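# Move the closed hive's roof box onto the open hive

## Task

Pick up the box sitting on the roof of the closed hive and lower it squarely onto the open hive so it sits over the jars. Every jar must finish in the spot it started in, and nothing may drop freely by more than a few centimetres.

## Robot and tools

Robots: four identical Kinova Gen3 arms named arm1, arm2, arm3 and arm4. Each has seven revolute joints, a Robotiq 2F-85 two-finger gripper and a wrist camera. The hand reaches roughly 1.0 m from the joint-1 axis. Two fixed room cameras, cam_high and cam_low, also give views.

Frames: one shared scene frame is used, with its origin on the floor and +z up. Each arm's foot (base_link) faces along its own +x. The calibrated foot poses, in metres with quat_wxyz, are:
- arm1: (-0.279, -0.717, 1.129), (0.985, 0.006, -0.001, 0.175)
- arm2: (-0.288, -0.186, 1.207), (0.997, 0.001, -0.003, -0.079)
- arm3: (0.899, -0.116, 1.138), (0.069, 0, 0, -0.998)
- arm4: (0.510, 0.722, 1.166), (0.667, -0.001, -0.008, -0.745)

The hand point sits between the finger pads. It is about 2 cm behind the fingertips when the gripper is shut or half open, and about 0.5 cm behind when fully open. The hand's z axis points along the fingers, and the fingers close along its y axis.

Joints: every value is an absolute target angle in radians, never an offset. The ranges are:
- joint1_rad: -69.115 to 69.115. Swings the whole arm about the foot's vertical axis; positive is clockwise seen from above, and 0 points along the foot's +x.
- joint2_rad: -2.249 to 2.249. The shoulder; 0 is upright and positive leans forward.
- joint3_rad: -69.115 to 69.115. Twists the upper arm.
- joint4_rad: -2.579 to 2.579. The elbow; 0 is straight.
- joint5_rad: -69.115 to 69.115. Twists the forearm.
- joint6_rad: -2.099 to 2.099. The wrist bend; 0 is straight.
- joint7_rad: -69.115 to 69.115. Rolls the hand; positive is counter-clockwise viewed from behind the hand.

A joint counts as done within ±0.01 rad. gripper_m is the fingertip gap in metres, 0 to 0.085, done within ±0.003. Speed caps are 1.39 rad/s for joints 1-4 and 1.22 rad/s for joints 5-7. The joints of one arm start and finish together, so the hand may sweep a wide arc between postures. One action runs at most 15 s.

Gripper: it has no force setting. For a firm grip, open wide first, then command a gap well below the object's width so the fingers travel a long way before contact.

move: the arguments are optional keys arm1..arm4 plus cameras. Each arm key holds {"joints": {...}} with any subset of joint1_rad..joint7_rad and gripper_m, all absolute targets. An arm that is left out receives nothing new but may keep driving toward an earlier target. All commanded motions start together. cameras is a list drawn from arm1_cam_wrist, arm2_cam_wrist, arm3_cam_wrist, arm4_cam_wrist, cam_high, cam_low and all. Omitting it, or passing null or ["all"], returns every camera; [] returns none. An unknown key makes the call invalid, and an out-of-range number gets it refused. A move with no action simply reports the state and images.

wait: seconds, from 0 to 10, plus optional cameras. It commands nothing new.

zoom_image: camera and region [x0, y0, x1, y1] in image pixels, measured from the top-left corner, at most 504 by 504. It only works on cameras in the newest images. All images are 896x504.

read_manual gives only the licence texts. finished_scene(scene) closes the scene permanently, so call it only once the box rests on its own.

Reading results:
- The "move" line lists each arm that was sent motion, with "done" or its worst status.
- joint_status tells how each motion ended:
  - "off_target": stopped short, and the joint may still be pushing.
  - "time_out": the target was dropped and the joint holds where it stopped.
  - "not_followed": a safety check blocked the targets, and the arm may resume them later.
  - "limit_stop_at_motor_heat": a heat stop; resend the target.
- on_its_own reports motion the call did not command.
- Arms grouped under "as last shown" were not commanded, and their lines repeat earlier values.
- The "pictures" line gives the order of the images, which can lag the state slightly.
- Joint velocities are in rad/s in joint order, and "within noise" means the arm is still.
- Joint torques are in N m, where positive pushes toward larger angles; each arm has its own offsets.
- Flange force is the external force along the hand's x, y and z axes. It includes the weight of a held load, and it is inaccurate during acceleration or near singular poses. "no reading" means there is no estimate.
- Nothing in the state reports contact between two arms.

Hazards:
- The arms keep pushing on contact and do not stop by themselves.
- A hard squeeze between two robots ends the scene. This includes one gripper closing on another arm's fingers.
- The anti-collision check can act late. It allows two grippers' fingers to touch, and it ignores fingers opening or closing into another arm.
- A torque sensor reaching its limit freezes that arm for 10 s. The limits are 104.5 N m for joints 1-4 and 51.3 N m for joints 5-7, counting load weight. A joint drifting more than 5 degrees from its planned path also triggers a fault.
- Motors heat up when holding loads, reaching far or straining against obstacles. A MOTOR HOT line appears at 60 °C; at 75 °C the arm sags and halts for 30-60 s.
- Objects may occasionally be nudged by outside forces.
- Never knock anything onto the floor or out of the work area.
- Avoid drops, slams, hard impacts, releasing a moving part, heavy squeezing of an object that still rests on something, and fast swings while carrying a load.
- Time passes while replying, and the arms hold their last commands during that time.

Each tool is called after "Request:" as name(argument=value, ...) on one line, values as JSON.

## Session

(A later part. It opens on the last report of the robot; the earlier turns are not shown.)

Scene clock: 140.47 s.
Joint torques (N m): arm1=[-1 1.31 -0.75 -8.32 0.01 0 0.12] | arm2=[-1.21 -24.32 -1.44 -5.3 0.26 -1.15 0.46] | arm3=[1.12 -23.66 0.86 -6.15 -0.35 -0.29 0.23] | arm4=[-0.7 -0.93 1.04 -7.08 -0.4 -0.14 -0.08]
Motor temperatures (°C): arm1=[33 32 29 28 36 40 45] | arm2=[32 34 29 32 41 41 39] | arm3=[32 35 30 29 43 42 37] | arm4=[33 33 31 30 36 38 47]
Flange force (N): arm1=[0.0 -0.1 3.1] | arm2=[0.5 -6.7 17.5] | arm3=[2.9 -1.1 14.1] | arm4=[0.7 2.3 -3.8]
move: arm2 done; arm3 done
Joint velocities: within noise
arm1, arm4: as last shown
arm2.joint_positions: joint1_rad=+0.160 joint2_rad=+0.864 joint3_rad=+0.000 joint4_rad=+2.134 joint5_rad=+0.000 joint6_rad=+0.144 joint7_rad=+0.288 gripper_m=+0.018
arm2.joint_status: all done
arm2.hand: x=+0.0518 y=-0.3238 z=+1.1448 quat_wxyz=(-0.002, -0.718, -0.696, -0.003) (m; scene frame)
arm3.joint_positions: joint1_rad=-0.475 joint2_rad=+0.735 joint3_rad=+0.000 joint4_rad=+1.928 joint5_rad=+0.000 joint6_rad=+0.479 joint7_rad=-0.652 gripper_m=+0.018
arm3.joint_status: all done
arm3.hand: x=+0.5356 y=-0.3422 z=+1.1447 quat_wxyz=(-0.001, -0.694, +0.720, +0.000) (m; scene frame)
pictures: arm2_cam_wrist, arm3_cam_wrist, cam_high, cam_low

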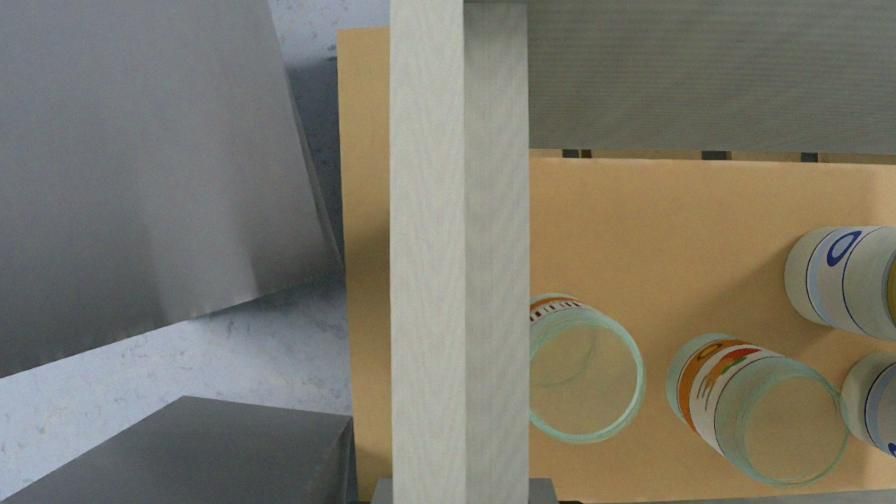

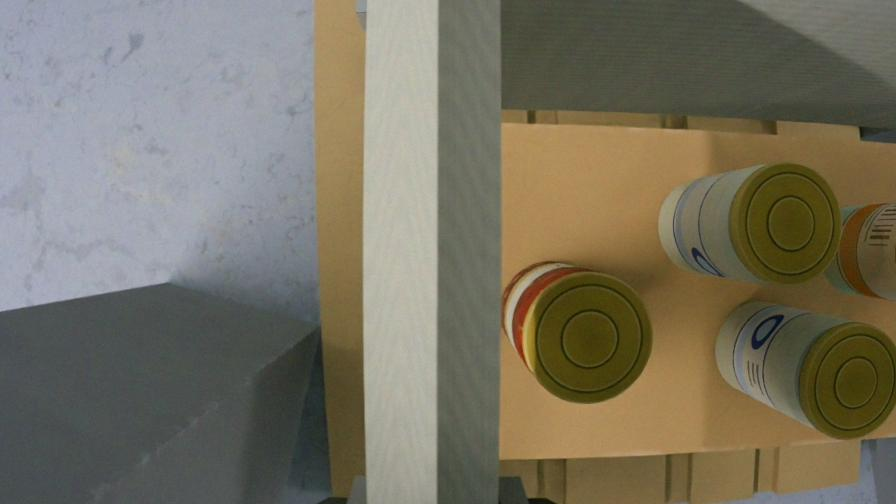

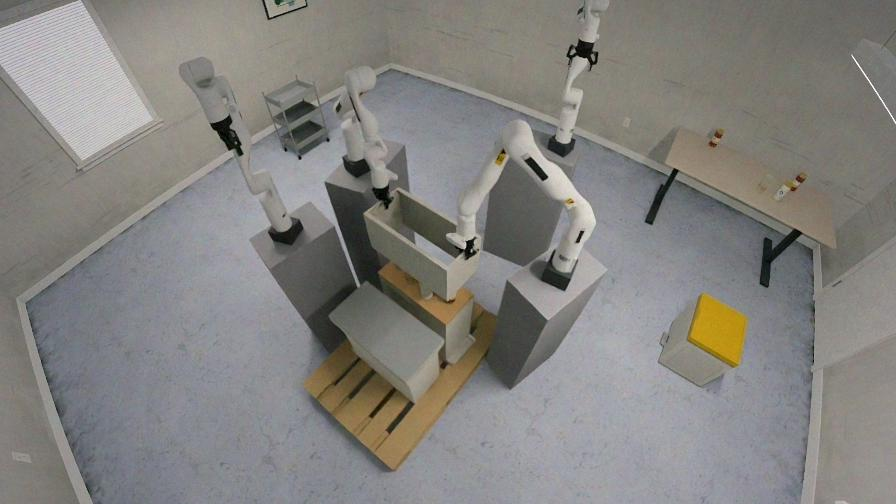

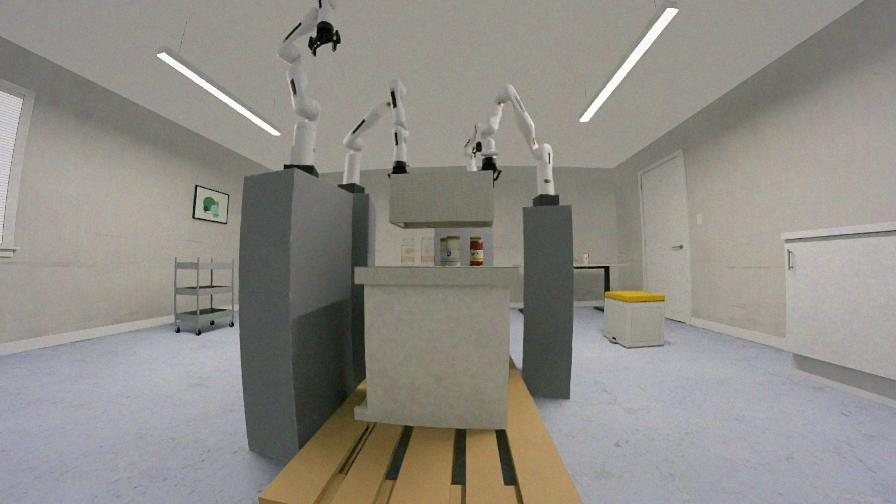

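Request:
move(arm1={"joints":{"joint1_rad":0.198,"joint2_rad":0.543,"joint4_rad":0.911,"joint6_rad":1.688,"joint7_rad":-0.154}}, arm2={"joints":{"joint1_rad":0.1674,"joint2_rad":1.0444,"joint4_rad":2.0896,"joint6_rad":0.0076,"joint7_rad":0.2924}}, arm3={"joints":{"joint1_rad":-0.4836,"joint2_rad":0.8889,"joint4_rad":1.9203,"joint6_rad":0.3324,"joint7_rad":-0.6627}}, cameras=[])

Request:
move(arm2={"joints":{"joint2_rad":1.2055,"joint4_rad":2.0213,"joint6_rad":-0.0852}}, arm3={"joints":{"joint2_rad":1.0344,"joint4_rad":1.8903,"joint6_rad":0.2169}}, cameras=["arm1_cam_wrist","arm2_cam_wrist","arm3_cam_wrist","cam_high","cam_low"])

Request:
zoom_image(camera="cam_high", region=[340, 190, 500, 350])

Request:
zoom_image(camera="arm1_cam_wrist", region=[200, 0, 500, 200])

Request:
zoom_image(camera="arm1_cam_wrist", region=[550, 0, 850, 200])

Scene clock: 184.17 s.
Joint torques (N m): arm1=[-1.32 -18.69 -0.36 -9.33 -0.02 0.28 0.12] | arm2=[-0.83 -24.2 -0.86 -1.55 0.27 -0.31 0.37] | arm3=[0.45 -24.48 0.02 -3.53 -0.42 0.06 0.27] | arm4=[-0.67 -0.84 0.97 -7.04 -0.39 -0.14 -0.07]
Motor temperatures (°C): arm1=[33 32 29 28 36 40 45] | arm2=[32 34 29 32 41 41 39] | arm3=[32 35 30 29 43 42 37] | arm4=[33 33 31 30 36 38 47]
Flange force (N): arm1=[-2.3 -4.1 3.1] | arm2=[0.0 -3.6 16.7] | arm3=[2.7 1.4 14.9] | arm4=[0.8 2.2 -3.9]
move: arm1 done; arm2 done; arm3 done
Joint velocities: within noise
arm1.joint_positions: joint1_rad=+0.198 joint2_rad=+0.543 joint3_rad=+0.000 joint4_rad=+0.911 joint5_rad=+0.000 joint6_rad=+1.688 joint7_rad=-0.154 gripper_m=+0.085
arm1.joint_status: all done
arm1.hand: x=+0.2479 y=-0.6650 z=+1.5003 quat_wxyz=(+0.005, -0.707, -0.707, -0.004) (m; scene frame)
arm2.joint_positions: joint1_rad=+0.167 joint2_rad=+1.044 joint3_rad=+0.000 joint4_rad=+2.090 joint5_rad=+0.000 joint6_rad=+0.008 joint7_rad=+0.292 gripper_m=+0.018
arm2.joint_status: all done
arm2.hand: x=+0.0522 y=-0.3264 z=+1.0798 quat_wxyz=(-0.001, -0.719, -0.695, -0.003) (m; scene frame)
arm3.joint_positions: joint1_rad=-0.484 joint2_rad=+0.889 joint3_rad=+0.000 joint4_rad=+1.920 joint5_rad=+0.000 joint6_rad=+0.332 joint7_rad=-0.663 gripper_m=+0.018
arm3.joint_status: all done
arm3.hand: x=+0.5357 y=-0.3464 z=+1.0797 quat_wxyz=(-0.001, -0.693, +0.721, +0.000) (m; scene frame)
arm4: as last shown
pictures: none
No camera images: "cameras" was empty.

Scene clock: 185.30 s.
Joint torques (N m): arm1=[-1.21 -18.62 -0.34 -9.4 0.01 0.21 0.12] | arm2=[-0.84 -24.65 -0.75 0.13 0.32 -0.2 0.39] | arm3=[0.32 -25.15 -0.14 -1.84 -0.25 0.2 0.24] | arm4=[-0.71 -0.85 0.96 -7.16 -0.44 -0.17 -0.1]
Motor temperatures (°C): arm1=[33 32 29 28 36 40 45] | arm2=[32 34 29 32 41 41 39] | arm3=[32 35 30 29 43 42 37] | arm4=[33 33 31 30 36 38 47]
Flange force (N): arm1=[-2.2 -4.6 3.2] | arm2=[-0.3 -2.9 16.4] | arm3=[2.6 1.8 15.6] | arm4=[0.9 2.0 -3.5]
move: arm2 done; arm3 done
Joint velocities: within noise
arm1, arm4: as last shown
arm2.joint_positions: joint1_rad=+0.167 joint2_rad=+1.205 joint3_rad=+0.000 joint4_rad=+2.021 joint5_rad=+0.000 joint6_rad=-0.085 joint7_rad=+0.292 gripper_m=+0.018
arm2.joint_status: all done
arm2.hand: x=+0.0526 y=-0.3264 z=+1.0198 quat_wxyz=(-0.001, -0.719, -0.695, -0.003) (m; scene frame)
arm3.joint_positions: joint1_rad=-0.484 joint2_rad=+1.034 joint3_rad=+0.000 joint4_rad=+1.890 joint5_rad=+0.000 joint6_rad=+0.217 joint7_rad=-0.663 gripper_m=+0.018
arm3.joint_status: all done
arm3.hand: x=+0.5355 y=-0.3466 z=+1.0197 quat_wxyz=(-0.001, -0.693, +0.721, +0.000) (m; scene frame)
pictures: arm1_cam_wrist, arm2_cam_wrist, arm3_cam_wrist, cam_high, cam_low

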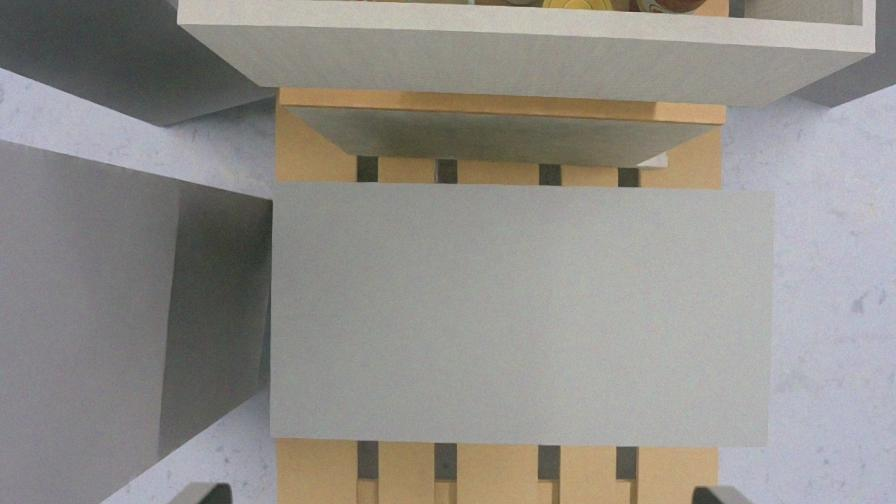

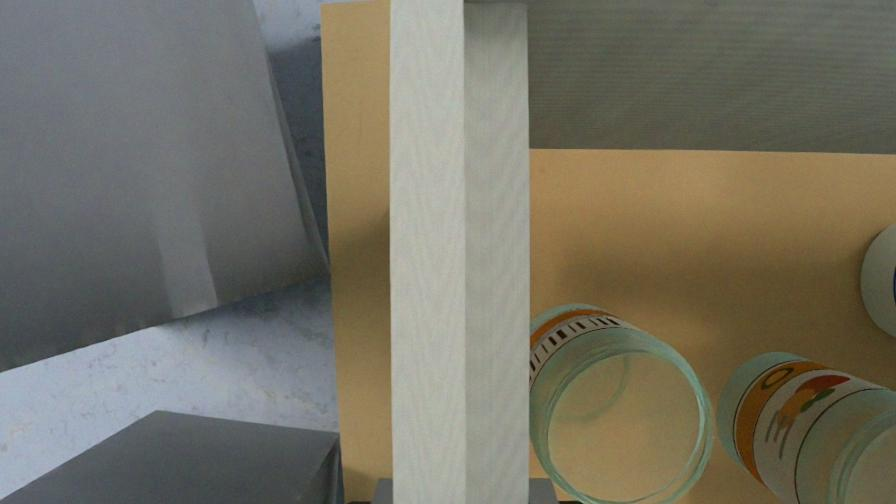

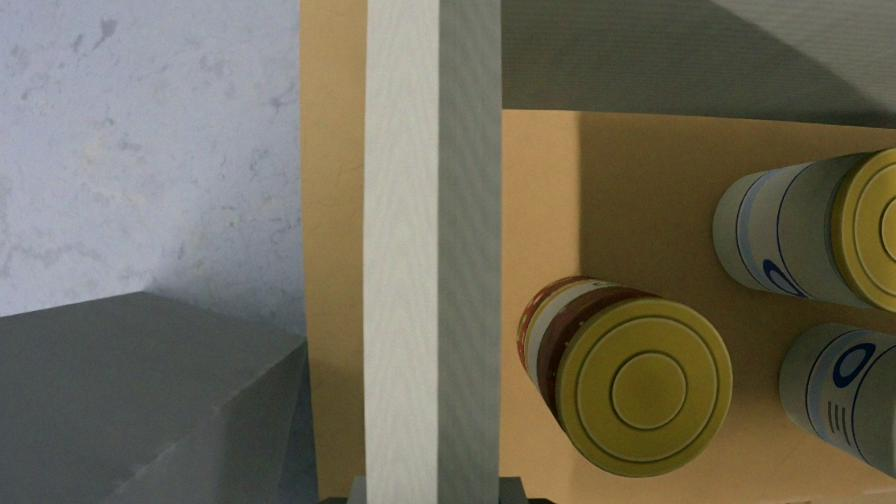

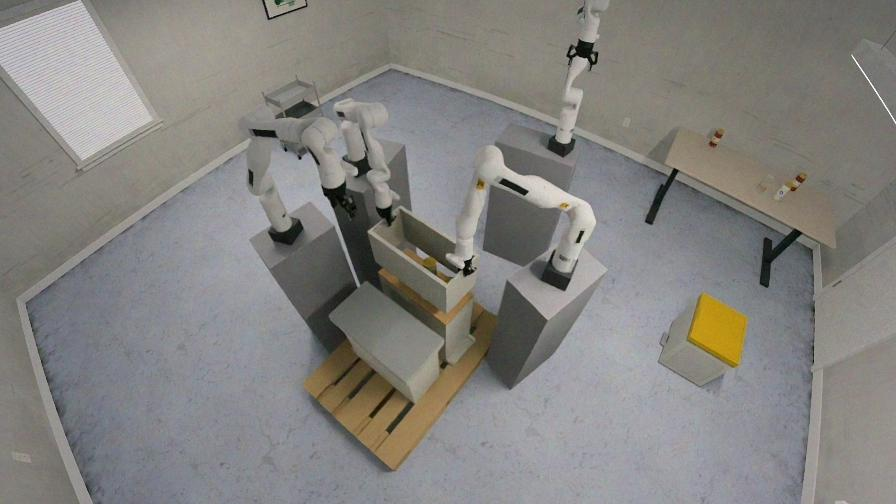

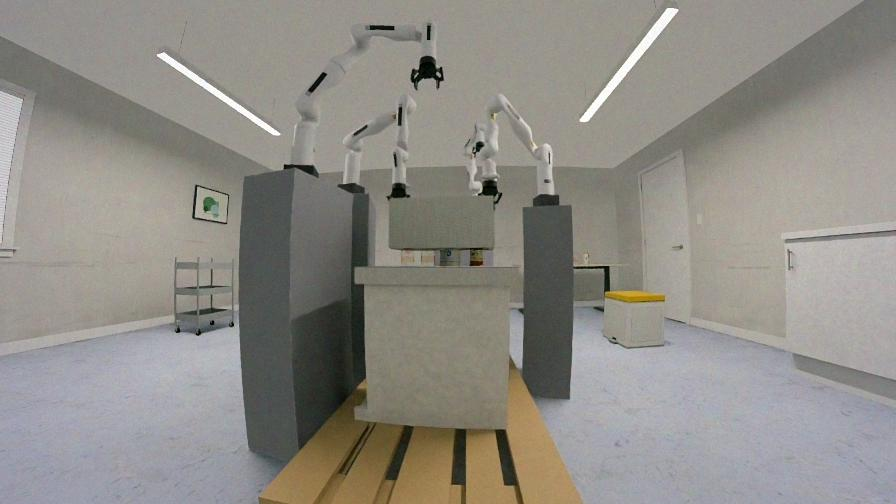

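Scaled by 3.150 from the camera's 896x504 image, which has a finer 1280x720 frame.

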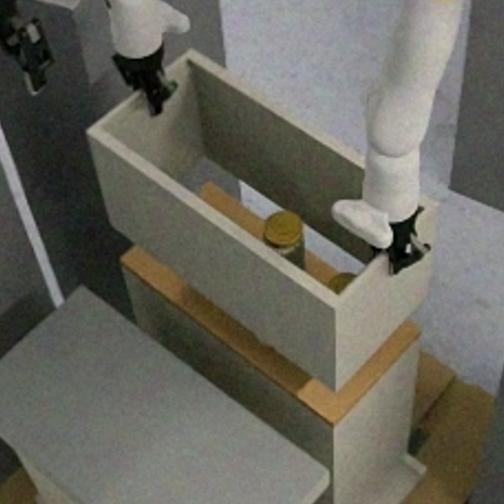

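Scaled by 1.680 from the camera's 896x504 image, which has a finer 1280x720 frame.

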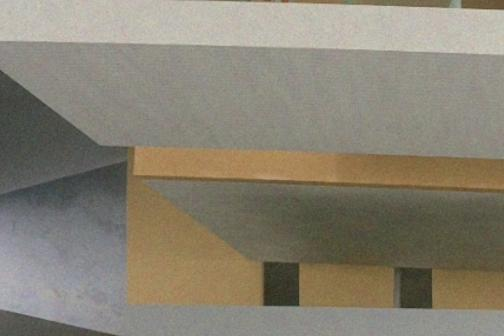

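Scaled by 1.680 from the camera's 896x504 image, which has a finer 1280x720 frame.

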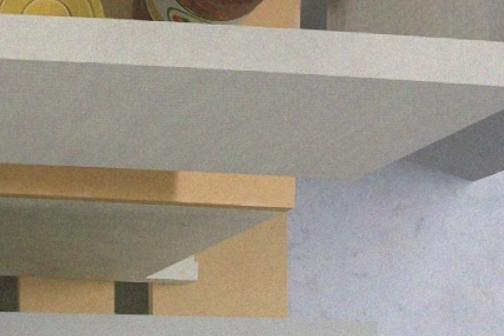

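Request:
move(arm2={"joints":{"joint1_rad":0.1705,"joint2_rad":1.361,"joint4_rad":1.9356,"joint6_rad":-0.155,"joint7_rad":0.2915}}, arm3={"joints":{"joint1_rad":-0.4828,"joint2_rad":1.1826,"joint4_rad":1.819,"joint6_rad":0.14,"joint7_rad":-0.6659}}, cameras=[])

Request:
move(arm2={"joints":{"joint2_rad":1.423,"joint4_rad":1.8883,"joint6_rad":-0.1697}}, arm3={"joints":{"joint2_rad":1.2429,"joint4_rad":1.7872,"joint6_rad":0.1115}}, cameras=["arm1_cam_wrist","arm2_cam_wrist","arm3_cam_wrist","cam_high"])

Request:
zoom_image(camera="cam_high", region=[340, 190, 500, 350])

Request:
zoom_image(camera="arm1_cam_wrist", region=[220, 40, 370, 140])

Request:
zoom_image(camera="arm1_cam_wrist", region=[640, 50, 790, 150])

Scene clock: 214.23 s.
Joint torques (N m): arm1=[-1.31 -18.68 -0.3 -9.32 0 0.21 0.15] | arm2=[-0.76 -24.18 -0.59 2.11 0.34 0.23 0.44] | arm3=[-0.19 -25.5 -0.81 -0.14 -0.27 0.45 0.37] | arm4=[-0.66 -0.95 0.99 -7.14 -0.37 -0.16 -0.14]
Motor temperatures (°C): arm1=[33 32 29 28 36 40 45] | arm2=[32 34 29 32 41 41 39] | arm3=[32 35 30 29 43 42 37] | arm4=[33 33 31 30 36 38 47]
Flange force (N): arm1=[-2.2 -3.9 2.8] | arm2=[-0.8 -1.1 16.3] | arm3=[2.5 3.6 16.3] | arm4=[0.7 2.0 -3.6]
move: arm2 done; arm3 done
Joint velocities: within noise
arm1: as last shown
arm2.joint_positions: joint1_rad=+0.170 joint2_rad=+1.361 joint3_rad=+0.000 joint4_rad=+1.936 joint5_rad=+0.000 joint6_rad=-0.155 joint7_rad=+0.292 gripper_m=+0.018
arm2.joint_status: all done
arm2.hand: x=+0.0494 y=-0.3263 z=+0.9597 quat_wxyz=(-0.001, -0.720, -0.694, -0.003) (m; scene frame)
arm3.joint_positions: joint1_rad=-0.483 joint2_rad=+1.183 joint3_rad=+0.000 joint4_rad=+1.819 joint5_rad=+0.000 joint6_rad=+0.140 joint7_rad=-0.666 gripper_m=+0.018
arm3.joint_status: all done
arm3.hand: x=+0.5320 y=-0.3486 z=+0.9596 quat_wxyz=(-0.001, -0.691, +0.723, +0.000) (m; scene frame)
arm4.joint_positions: joint1_rad=-0.456 joint2_rad=-0.317 joint3_rad=-0.060 joint4_rad=+1.454 joint5_rad=+0.009 joint6_rad=+2.008 joint7_rad=+1.355 gripper_m=+0.085
arm4.joint_status: not commanded
arm4.hand: x=+0.5438 y=+0.5786 z=+1.6739 quat_wxyz=(+0.001, -0.639, -0.769, +0.013) (m; scene frame)
pictures: none
No camera images: "cameras" was empty.

Scene clock: 215.03 s.
Joint torques (N m): arm1=[-1.27 -18.76 -0.35 -9.32 -0.04 0.27 0.15] | arm2=[-0.78 -24.06 -0.55 2.45 0.36 0.28 0.47] | arm3=[-0.27 -25.57 -0.89 0.25 -0.2 0.46 0.26] | arm4=[-0.7 -0.87 1.07 -7.02 -0.42 -0.13 -0.09]
Motor temperatures (°C): arm1=[33 32 29 28 36 40 45] | arm2=[32 34 29 32 41 41 39] | arm3=[32 35 30 29 43 42 37] | arm4=[33 33 31 30 36 38 47]
Flange force (N): arm1=[-2.1 -3.8 3.0] | arm2=[-0.9 -0.8 16.1] | arm3=[2.3 3.7 16.3] | arm4=[0.7 2.4 -4.0]
move: arm2 done; arm3 done
Joint velocities: within noise
arm1, arm4: as last shown
arm2.joint_positions: joint1_rad=+0.171 joint2_rad=+1.423 joint3_rad=+0.000 joint4_rad=+1.888 joint5_rad=+0.000 joint6_rad=-0.170 joint7_rad=+0.292 gripper_m=+0.018
arm2.joint_status: all done
arm2.hand: x=+0.0496 y=-0.3263 z=+0.9348 quat_wxyz=(-0.001, -0.720, -0.694, -0.003) (m; scene frame)
arm3.joint_positions: joint1_rad=-0.483 joint2_rad=+1.243 joint3_rad=+0.000 joint4_rad=+1.787 joint5_rad=+0.000 joint6_rad=+0.112 joint7_rad=-0.666 gripper_m=+0.018
arm3.joint_status: all done
arm3.hand: x=+0.5321 y=-0.3487 z=+0.9347 quat_wxyz=(-0.001, -0.691, +0.723, +0.000) (m; scene frame)
pictures: arm1_cam_wrist, arm2_cam_wrist, arm3_cam_wrist, cam_high

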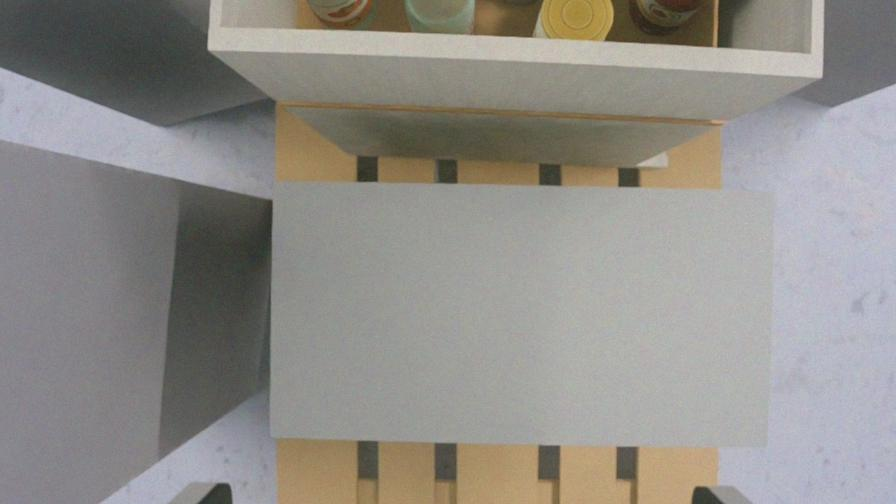

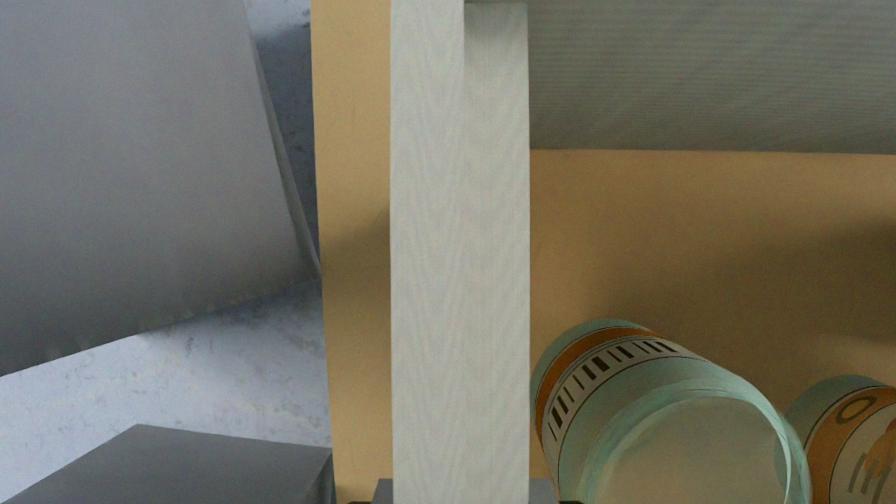

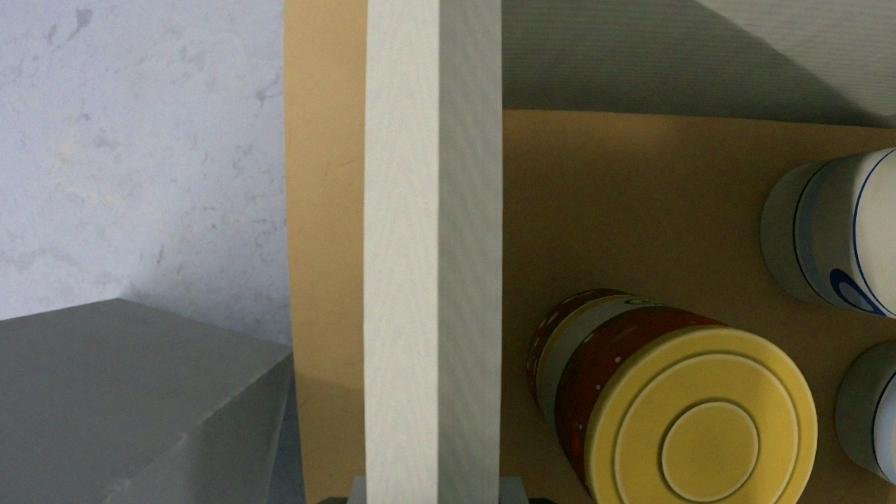

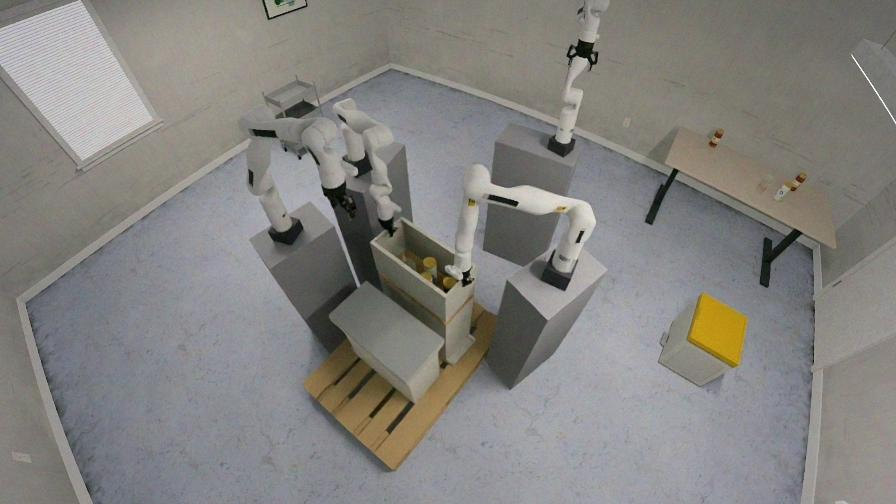

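Scaled by 3.150 from the camera's 896x504 image, which has a finer 1280x720 frame.

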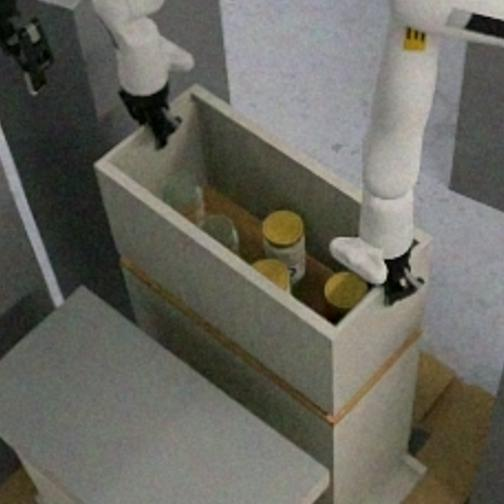

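Scaled by 3.360 from the camera's 896x504 image, which has a finer 1280x720 frame.

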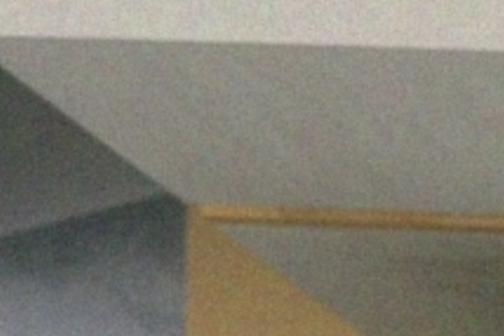

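Scaled by 3.360 from the camera's 896x504 image, which has a finer 1280x720 frame.

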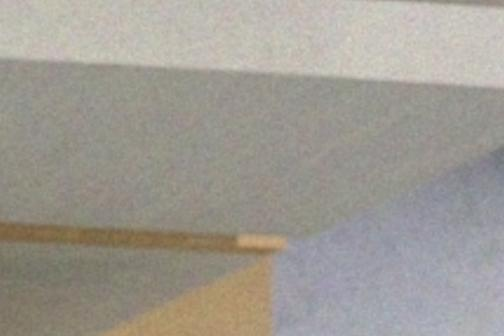

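Request:
move(arm2={"joints":{"joint1_rad":0.1722,"joint2_rad":1.46,"joint4_rad":1.8578,"joint6_rad":-0.1762,"joint7_rad":0.2962}}, arm3={"joints":{"joint1_rad":-0.4814,"joint2_rad":1.2795,"joint4_rad":1.7655,"joint6_rad":0.0966,"joint7_rad":-0.6615}}, cameras=["arm1_cam_wrist","cam_high"])

Request:
zoom_image(camera="cam_high", region=[340, 190, 500, 350])

Request:
zoom_image(camera="arm1_cam_wrist", region=[220, 40, 370, 140])

Request:
zoom_image(camera="arm1_cam_wrist", region=[640, 50, 790, 150])

Scene clock: 230.07 s.
Joint torques (N m): arm1=[-1.35 -18.64 -0.33 -9.4 0.01 0.2 0.15] | arm2=[-1.04 -24.68 -0.87 2.05 0.49 0.03 0.53] | arm3=[-0.23 -25.93 -0.81 -0.06 -0.09 0.33 0.46] | arm4=[-0.69 -0.87 1.02 -7.12 -0.42 -0.15 -0.06]
Motor temperatures (°C): arm1=[33 33 29 28 36 40 45] | arm2=[32 34 29 32 41 41 39] | arm3=[32 35 30 29 43 42 37] | arm4=[33 33 31 30 36 38 47]
Flange force (N): arm1=[-2.3 -4.5 3.1] | arm2=[-1.1 -1.7 16.3] | arm3=[1.9 2.5 16.2] | arm4=[0.8 2.3 -3.6]
move: arm2 done; arm3 done
Joint velocities: within noise
arm1, arm4: as last shown
arm2.joint_positions: joint1_rad=+0.172 joint2_rad=+1.460 joint3_rad=+0.000 joint4_rad=+1.858 joint5_rad=+0.000 joint6_rad=-0.176 joint7_rad=+0.296 gripper_m=+0.018
arm2.joint_status: all done
arm2.hand: x=+0.0495 y=-0.3268 z=+0.9197 quat_wxyz=(-0.001, -0.719, -0.695, -0.003) (m; scene frame)
arm3.joint_positions: joint1_rad=-0.481 joint2_rad=+1.279 joint3_rad=+0.000 joint4_rad=+1.766 joint5_rad=+0.000 joint6_rad=+0.097 joint7_rad=-0.661 gripper_m=+0.018
arm3.joint_status: all done
arm3.hand: x=+0.5317 y=-0.3482 z=+0.9196 quat_wxyz=(-0.001, -0.692, +0.722, +0.000) (m; scene frame)
pictures: arm1_cam_wrist, cam_high

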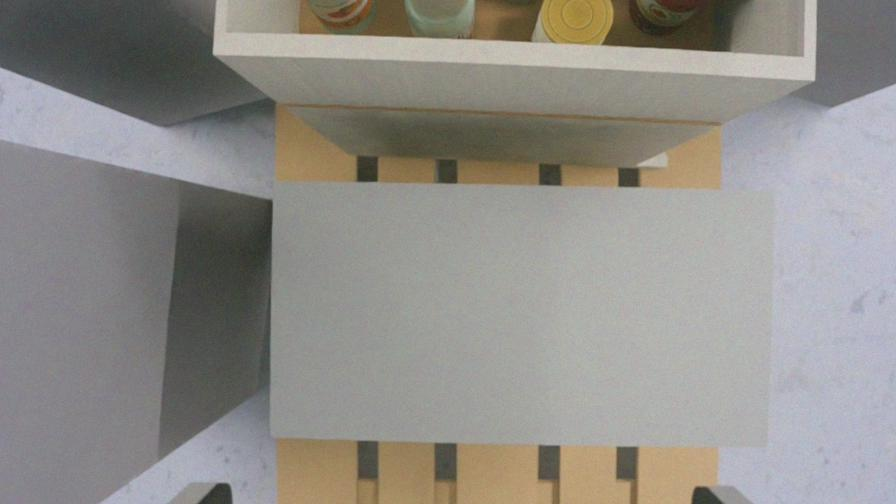

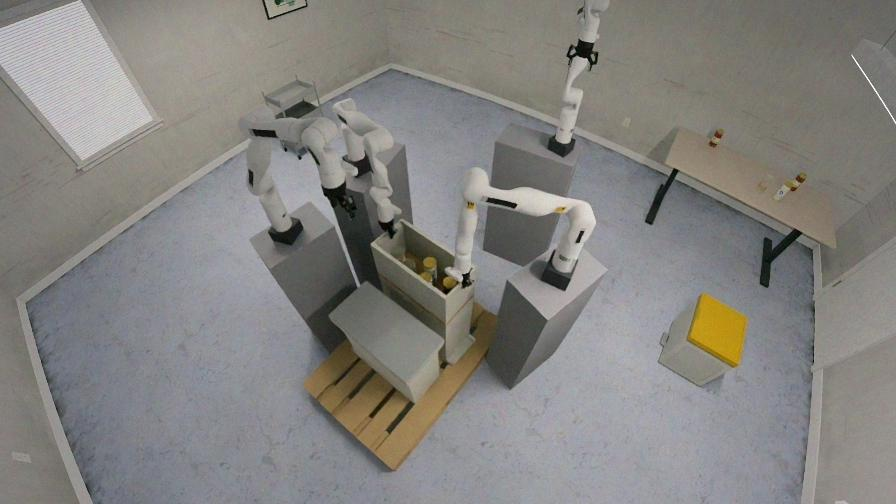

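Scaled by 3.150 from the camera's 896x504 image, which has a finer 1280x720 frame.

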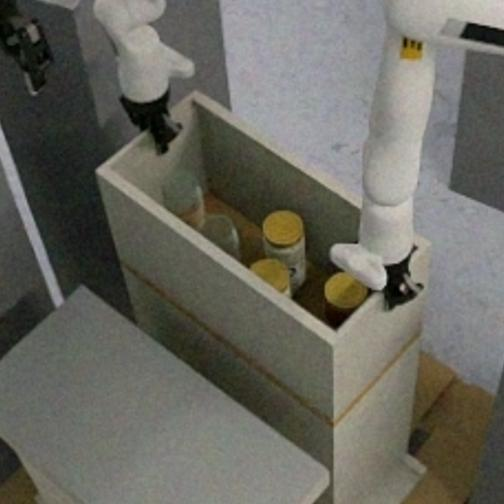

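Scaled by 3.360 from the camera's 896x504 image, which has a finer 1280x720 frame.

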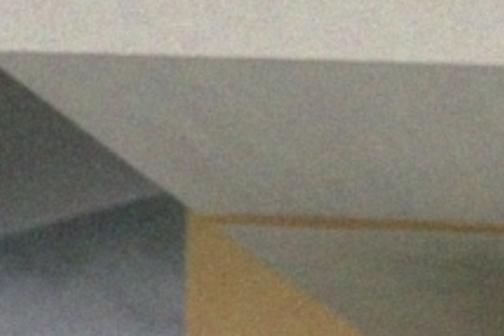

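Scaled by 3.360 from the camera's 896x504 image, which has a finer 1280x720 frame.

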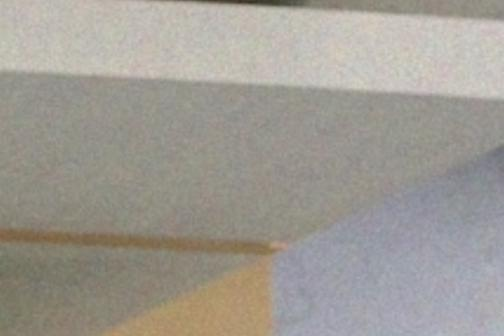

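Request:
move(arm2={"joints":{"joint2_rad":1.4723,"joint4_rad":1.8475,"joint6_rad":-0.1782}}, arm3={"joints":{"joint2_rad":1.2914,"joint4_rad":1.7582,"joint6_rad":0.092}}, cameras=[])

Request:
move(arm2={"joints":{"gripper_m":0.085}}, arm3={"joints":{"gripper_m":0.085}}, cameras=[])

Request:
move(arm2={"joints":{"joint2_rad":1.423,"joint4_rad":1.8883,"joint6_rad":-0.1697}}, arm3={"joints":{"joint2_rad":1.2429,"joint4_rad":1.7872,"joint6_rad":0.1115}}, cameras=[])

Request:
move(arm2={"joints":{"joint2_rad":1.2055,"joint4_rad":2.0213,"joint6_rad":-0.0852}}, arm3={"joints":{"joint2_rad":1.0344,"joint4_rad":1.8903,"joint6_rad":0.2169}}, cameras=["arm1_cam_wrist","arm2_cam_wrist","arm3_cam_wrist","cam_high"])

Request:
zoom_image(camera="cam_high", region=[340, 190, 500, 350])

Scene clock: 241.60 s.
Joint torques (N m): arm1=[-1.24 -18.64 -0.21 -9.29 -0.02 0.21 0.12] | arm2=[-0.85 -24.15 -0.7 2.57 0.42 0.25 0.49] | arm3=[-0.43 -25.71 -0.96 0.31 -0.16 0.42 0.41] | arm4=[-0.68 -0.92 1.02 -7.08 -0.38 -0.16 -0.12]
Motor temperatures (°C): arm1=[33 33 29 28 36 40 45] | arm2=[32 34 29 32 41 41 39] | arm3=[32 35 30 29 43 42 37] | arm4=[33 33 31 30 36 38 47]
Flange force (N): arm1=[-2.1 -4.0 2.8] | arm2=[-1.0 -0.7 16.1] | arm3=[1.8 3.4 16.2] | arm4=[0.7 2.2 -3.8]
move: arm2 done; arm3 done
Joint velocities: within noise
arm1, arm4: as last shown
arm2.joint_positions: joint1_rad=+0.172 joint2_rad=+1.472 joint3_rad=+0.000 joint4_rad=+1.848 joint5_rad=+0.000 joint6_rad=-0.178 joint7_rad=+0.296 gripper_m=+0.018
arm2.joint_status: all done
arm2.hand: x=+0.0494 y=-0.3268 z=+0.9147 quat_wxyz=(-0.001, -0.719, -0.695, -0.003) (m; scene frame)
arm3.joint_positions: joint1_rad=-0.481 joint2_rad=+1.291 joint3_rad=+0.000 joint4_rad=+1.758 joint5_rad=+0.000 joint6_rad=+0.092 joint7_rad=-0.661 gripper_m=+0.018
arm3.joint_status: all done
arm3.hand: x=+0.5317 y=-0.3482 z=+0.9147 quat_wxyz=(-0.001, -0.692, +0.722, +0.000) (m; scene frame)
pictures: none
No camera images: "cameras" was empty.

Scene clock: 242.80 s.
Joint torques (N m): arm1=[-1.27 -18.64 -0.38 -9.34 0.03 0.18 0.12] | arm2=[-0.16 -17.31 -0.38 1.09 -0.03 0.2 0.05] | arm3=[0.4 -19.62 0.42 0.11 -0.18 -0.29 0.22] | arm4=[-0.62 -0.93 1.08 -7.09 -0.41 -0.14 -0.1]
Motor temperatures (°C): arm1=[33 33 29 28 36 40 45] | arm2=[32 34 29 32 41 41 39] | arm3=[32 35 30 29 43 42 37] | arm4=[33 33 31 30 36 38 47]
Flange force (N): arm1=[-2.2 -4.1 2.8] | arm2=[0.1 -1.5 -3.7] | arm3=[3.1 2.6 0.6] | arm4=[0.7 2.4 -3.8]
move: arm2 done; arm3 done
Joint velocities: within noise
arm1, arm4: as last shown
arm2.joint_positions: joint1_rad=+0.172 joint2_rad=+1.472 joint3_rad=+0.000 joint4_rad=+1.848 joint5_rad=+0.000 joint6_rad=-0.178 joint7_rad=+0.296 gripper_m=+0.085
arm2.joint_status: all done
arm2.hand: x=+0.0494 y=-0.3268 z=+0.9147 quat_wxyz=(-0.001, -0.719, -0.695, -0.003) (m; scene frame)
arm3.joint_positions: joint1_rad=-0.481 joint2_rad=+1.291 joint3_rad=+0.000 joint4_rad=+1.758 joint5_rad=+0.000 joint6_rad=+0.092 joint7_rad=-0.661 gripper_m=+0.085
arm3.joint_status: all done
arm3.hand: x=+0.5317 y=-0.3482 z=+0.9147 quat_wxyz=(-0.001, -0.692, +0.722, +0.000) (m; scene frame)
pictures: none
No camera images: "cameras" was empty.

Scene clock: 243.57 s.
Joint torques (N m): arm1=[-1.25 -18.69 -0.33 -9.31 0.01 0.2 0.14] | arm2=[-0.14 -17.26 -0.4 0.96 -0.05 0.2 0.06] | arm3=[0.33 -19.48 0.54 -0.09 -0.14 -0.28 0.23] | arm4=[-0.71 -0.77 0.96 -7.12 -0.37 -0.14 -0.08]
Motor temperatures (°C): arm1=[33 33 29 28 36 40 45] | arm2=[32 34 29 32 41 41 39] | arm3=[32 35 30 29 43 42 37] | arm4=[33 33 31 30 36 38 47]
Flange force (N): arm1=[-2.1 -3.9 2.7] | arm2=[0.2 -1.7 -3.7] | arm3=[2.9 2.6 0.3] | arm4=[1.0 2.1 -3.4]
move: arm2 done; arm3 done
Joint velocities: within noise
arm1, arm4: as last shown
arm2.joint_positions: joint1_rad=+0.172 joint2_rad=+1.423 joint3_rad=+0.000 joint4_rad=+1.888 joint5_rad=+0.000 joint6_rad=-0.170 joint7_rad=+0.296 gripper_m=+0.085
arm2.joint_status: all done
arm2.hand: x=+0.0494 y=-0.3268 z=+0.9348 quat_wxyz=(-0.001, -0.719, -0.695, -0.003) (m; scene frame)
arm3.joint_positions: joint1_rad=-0.481 joint2_rad=+1.243 joint3_rad=+0.000 joint4_rad=+1.787 joint5_rad=+0.000 joint6_rad=+0.111 joint7_rad=-0.661 gripper_m=+0.085
arm3.joint_status: all done
arm3.hand: x=+0.5317 y=-0.3481 z=+0.9348 quat_wxyz=(-0.001, -0.692, +0.722, +0.000) (m; scene frame)
pictures: none
No camera images: "cameras" was empty.

Scene clock: 244.83 s.
Joint torques (N m): arm1=[-1.25 -18.69 -0.3 -9.35 -0.02 0.22 0.12] | arm2=[-0.14 -16.92 -0.41 0.22 -0.02 0.21 0.06] | arm3=[0.32 -18.72 0.45 -0.99 -0.19 -0.29 0.27] | arm4=[-0.66 -0.8 1 -7.12 -0.38 -0.17 -0.12]
Motor temperatures (°C): arm1=[33 33 29 28 36 40 45] | arm2=[32 34 29 32 41 41 39] | arm3=[32 35 30 29 43 42 37] | arm4=[33 33 31 30 36 38 47]
Flange force (N): arm1=[-2.2 -4.1 3.0] | arm2=[0.4 -1.9 -3.3] | arm3=[3.0 2.6 -0.3] | arm4=[1.0 2.1 -3.6]
move: arm2 done; arm3 done
Joint velocities: within noise
arm1.joint_positions: joint1_rad=+0.198 joint2_rad=+0.543 joint3_rad=+0.000 joint4_rad=+0.911 joint5_rad=+0.000 joint6_rad=+1.688 joint7_rad=-0.154 gripper_m=+0.085
arm1.joint_status: not commanded
arm1.hand: x=+0.2479 y=-0.6650 z=+1.5003 quat_wxyz=(+0.005, -0.707, -0.707, -0.004) (m; scene frame)
arm2.joint_positions: joint1_rad=+0.172 joint2_rad=+1.206 joint3_rad=+0.000 joint4_rad=+2.021 joint5_rad=+0.000 joint6_rad=-0.085 joint7_rad=+0.296 gripper_m=+0.085
arm2.joint_status: all done
arm2.hand: x=+0.0519 y=-0.3280 z=+1.0198 quat_wxyz=(-0.001, -0.719, -0.695, -0.003) (m; scene frame)
arm3.joint_positions: joint1_rad=-0.481 joint2_rad=+1.034 joint3_rad=+0.000 joint4_rad=+1.890 joint5_rad=+0.000 joint6_rad=+0.217 joint7_rad=-0.661 gripper_m=+0.085
arm3.joint_status: all done
arm3.hand: x=+0.5351 y=-0.3457 z=+1.0197 quat_wxyz=(-0.001, -0.692, +0.722, +0.000) (m; scene frame)
arm4: as last shown
pictures: arm1_cam_wrist, arm2_cam_wrist, arm3_cam_wrist, cam_high

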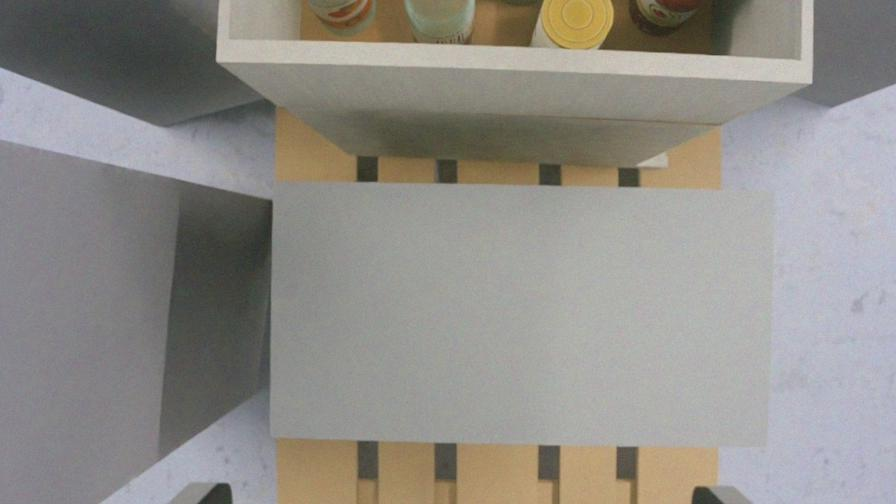

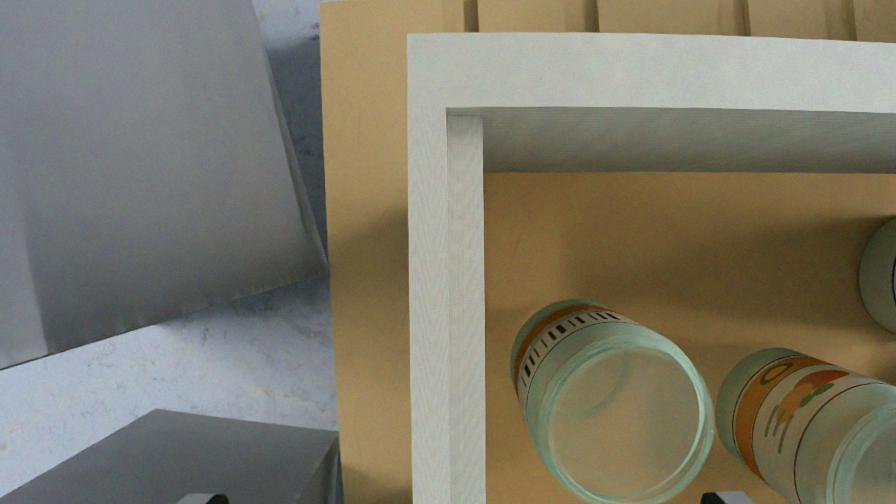

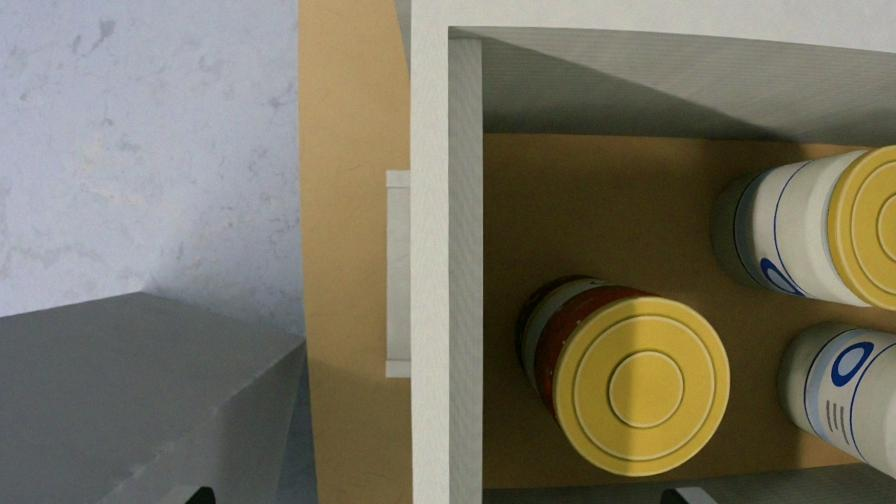

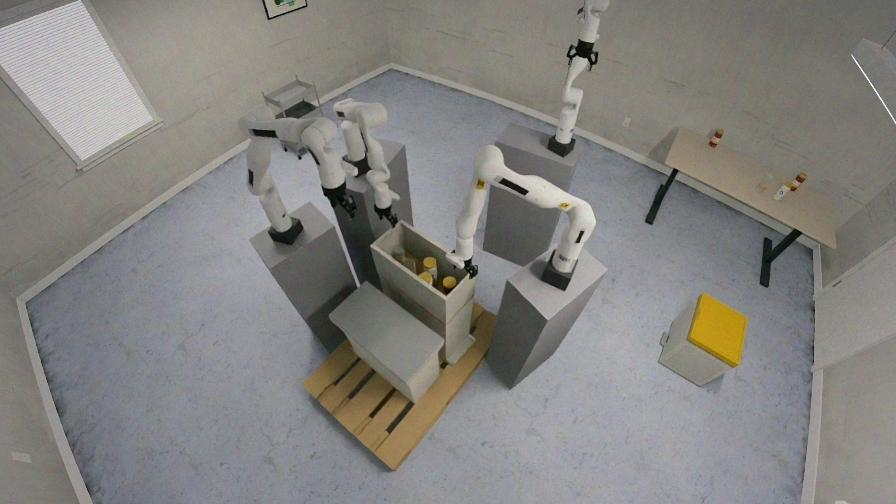

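Scaled by 3.150 from the camera's 896x504 image, which has a finer 1280x720 frame.

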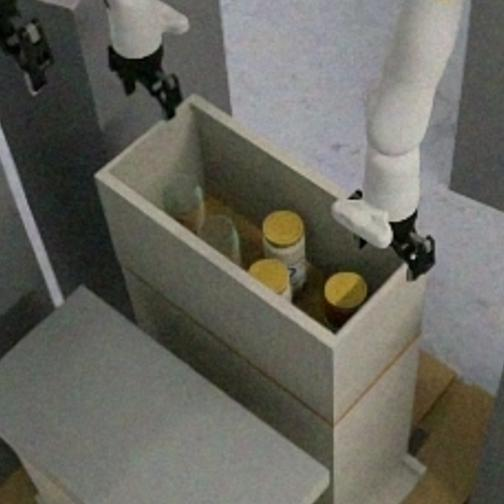

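Request:
zoom_image(camera="arm1_cam_wrist", region=[220, 40, 370, 140])

Request:
zoom_image(camera="arm1_cam_wrist", region=[640, 50, 790, 150])

Request:
zoom_image(camera="cam_high", region=[370, 260, 450, 340])

Scaled by 3.360 from the camera's 896x504 image, which has a finer 1280x720 frame.

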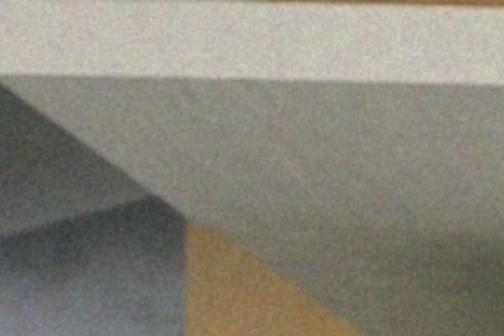

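Scaled by 3.360 from the camera's 896x504 image, which has a finer 1280x720 frame.

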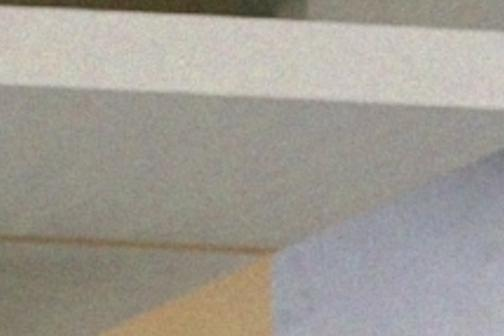

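Scaled by 6.300 from the camera's 896x504 image, which has a finer 1280x720 frame.

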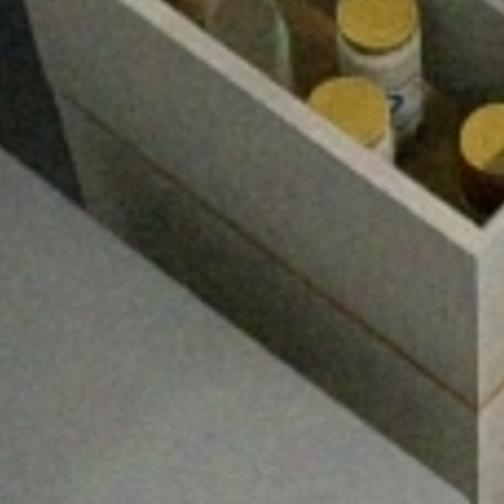

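Request:
finished_scene(scene=3)

The scene is finished: the task was done.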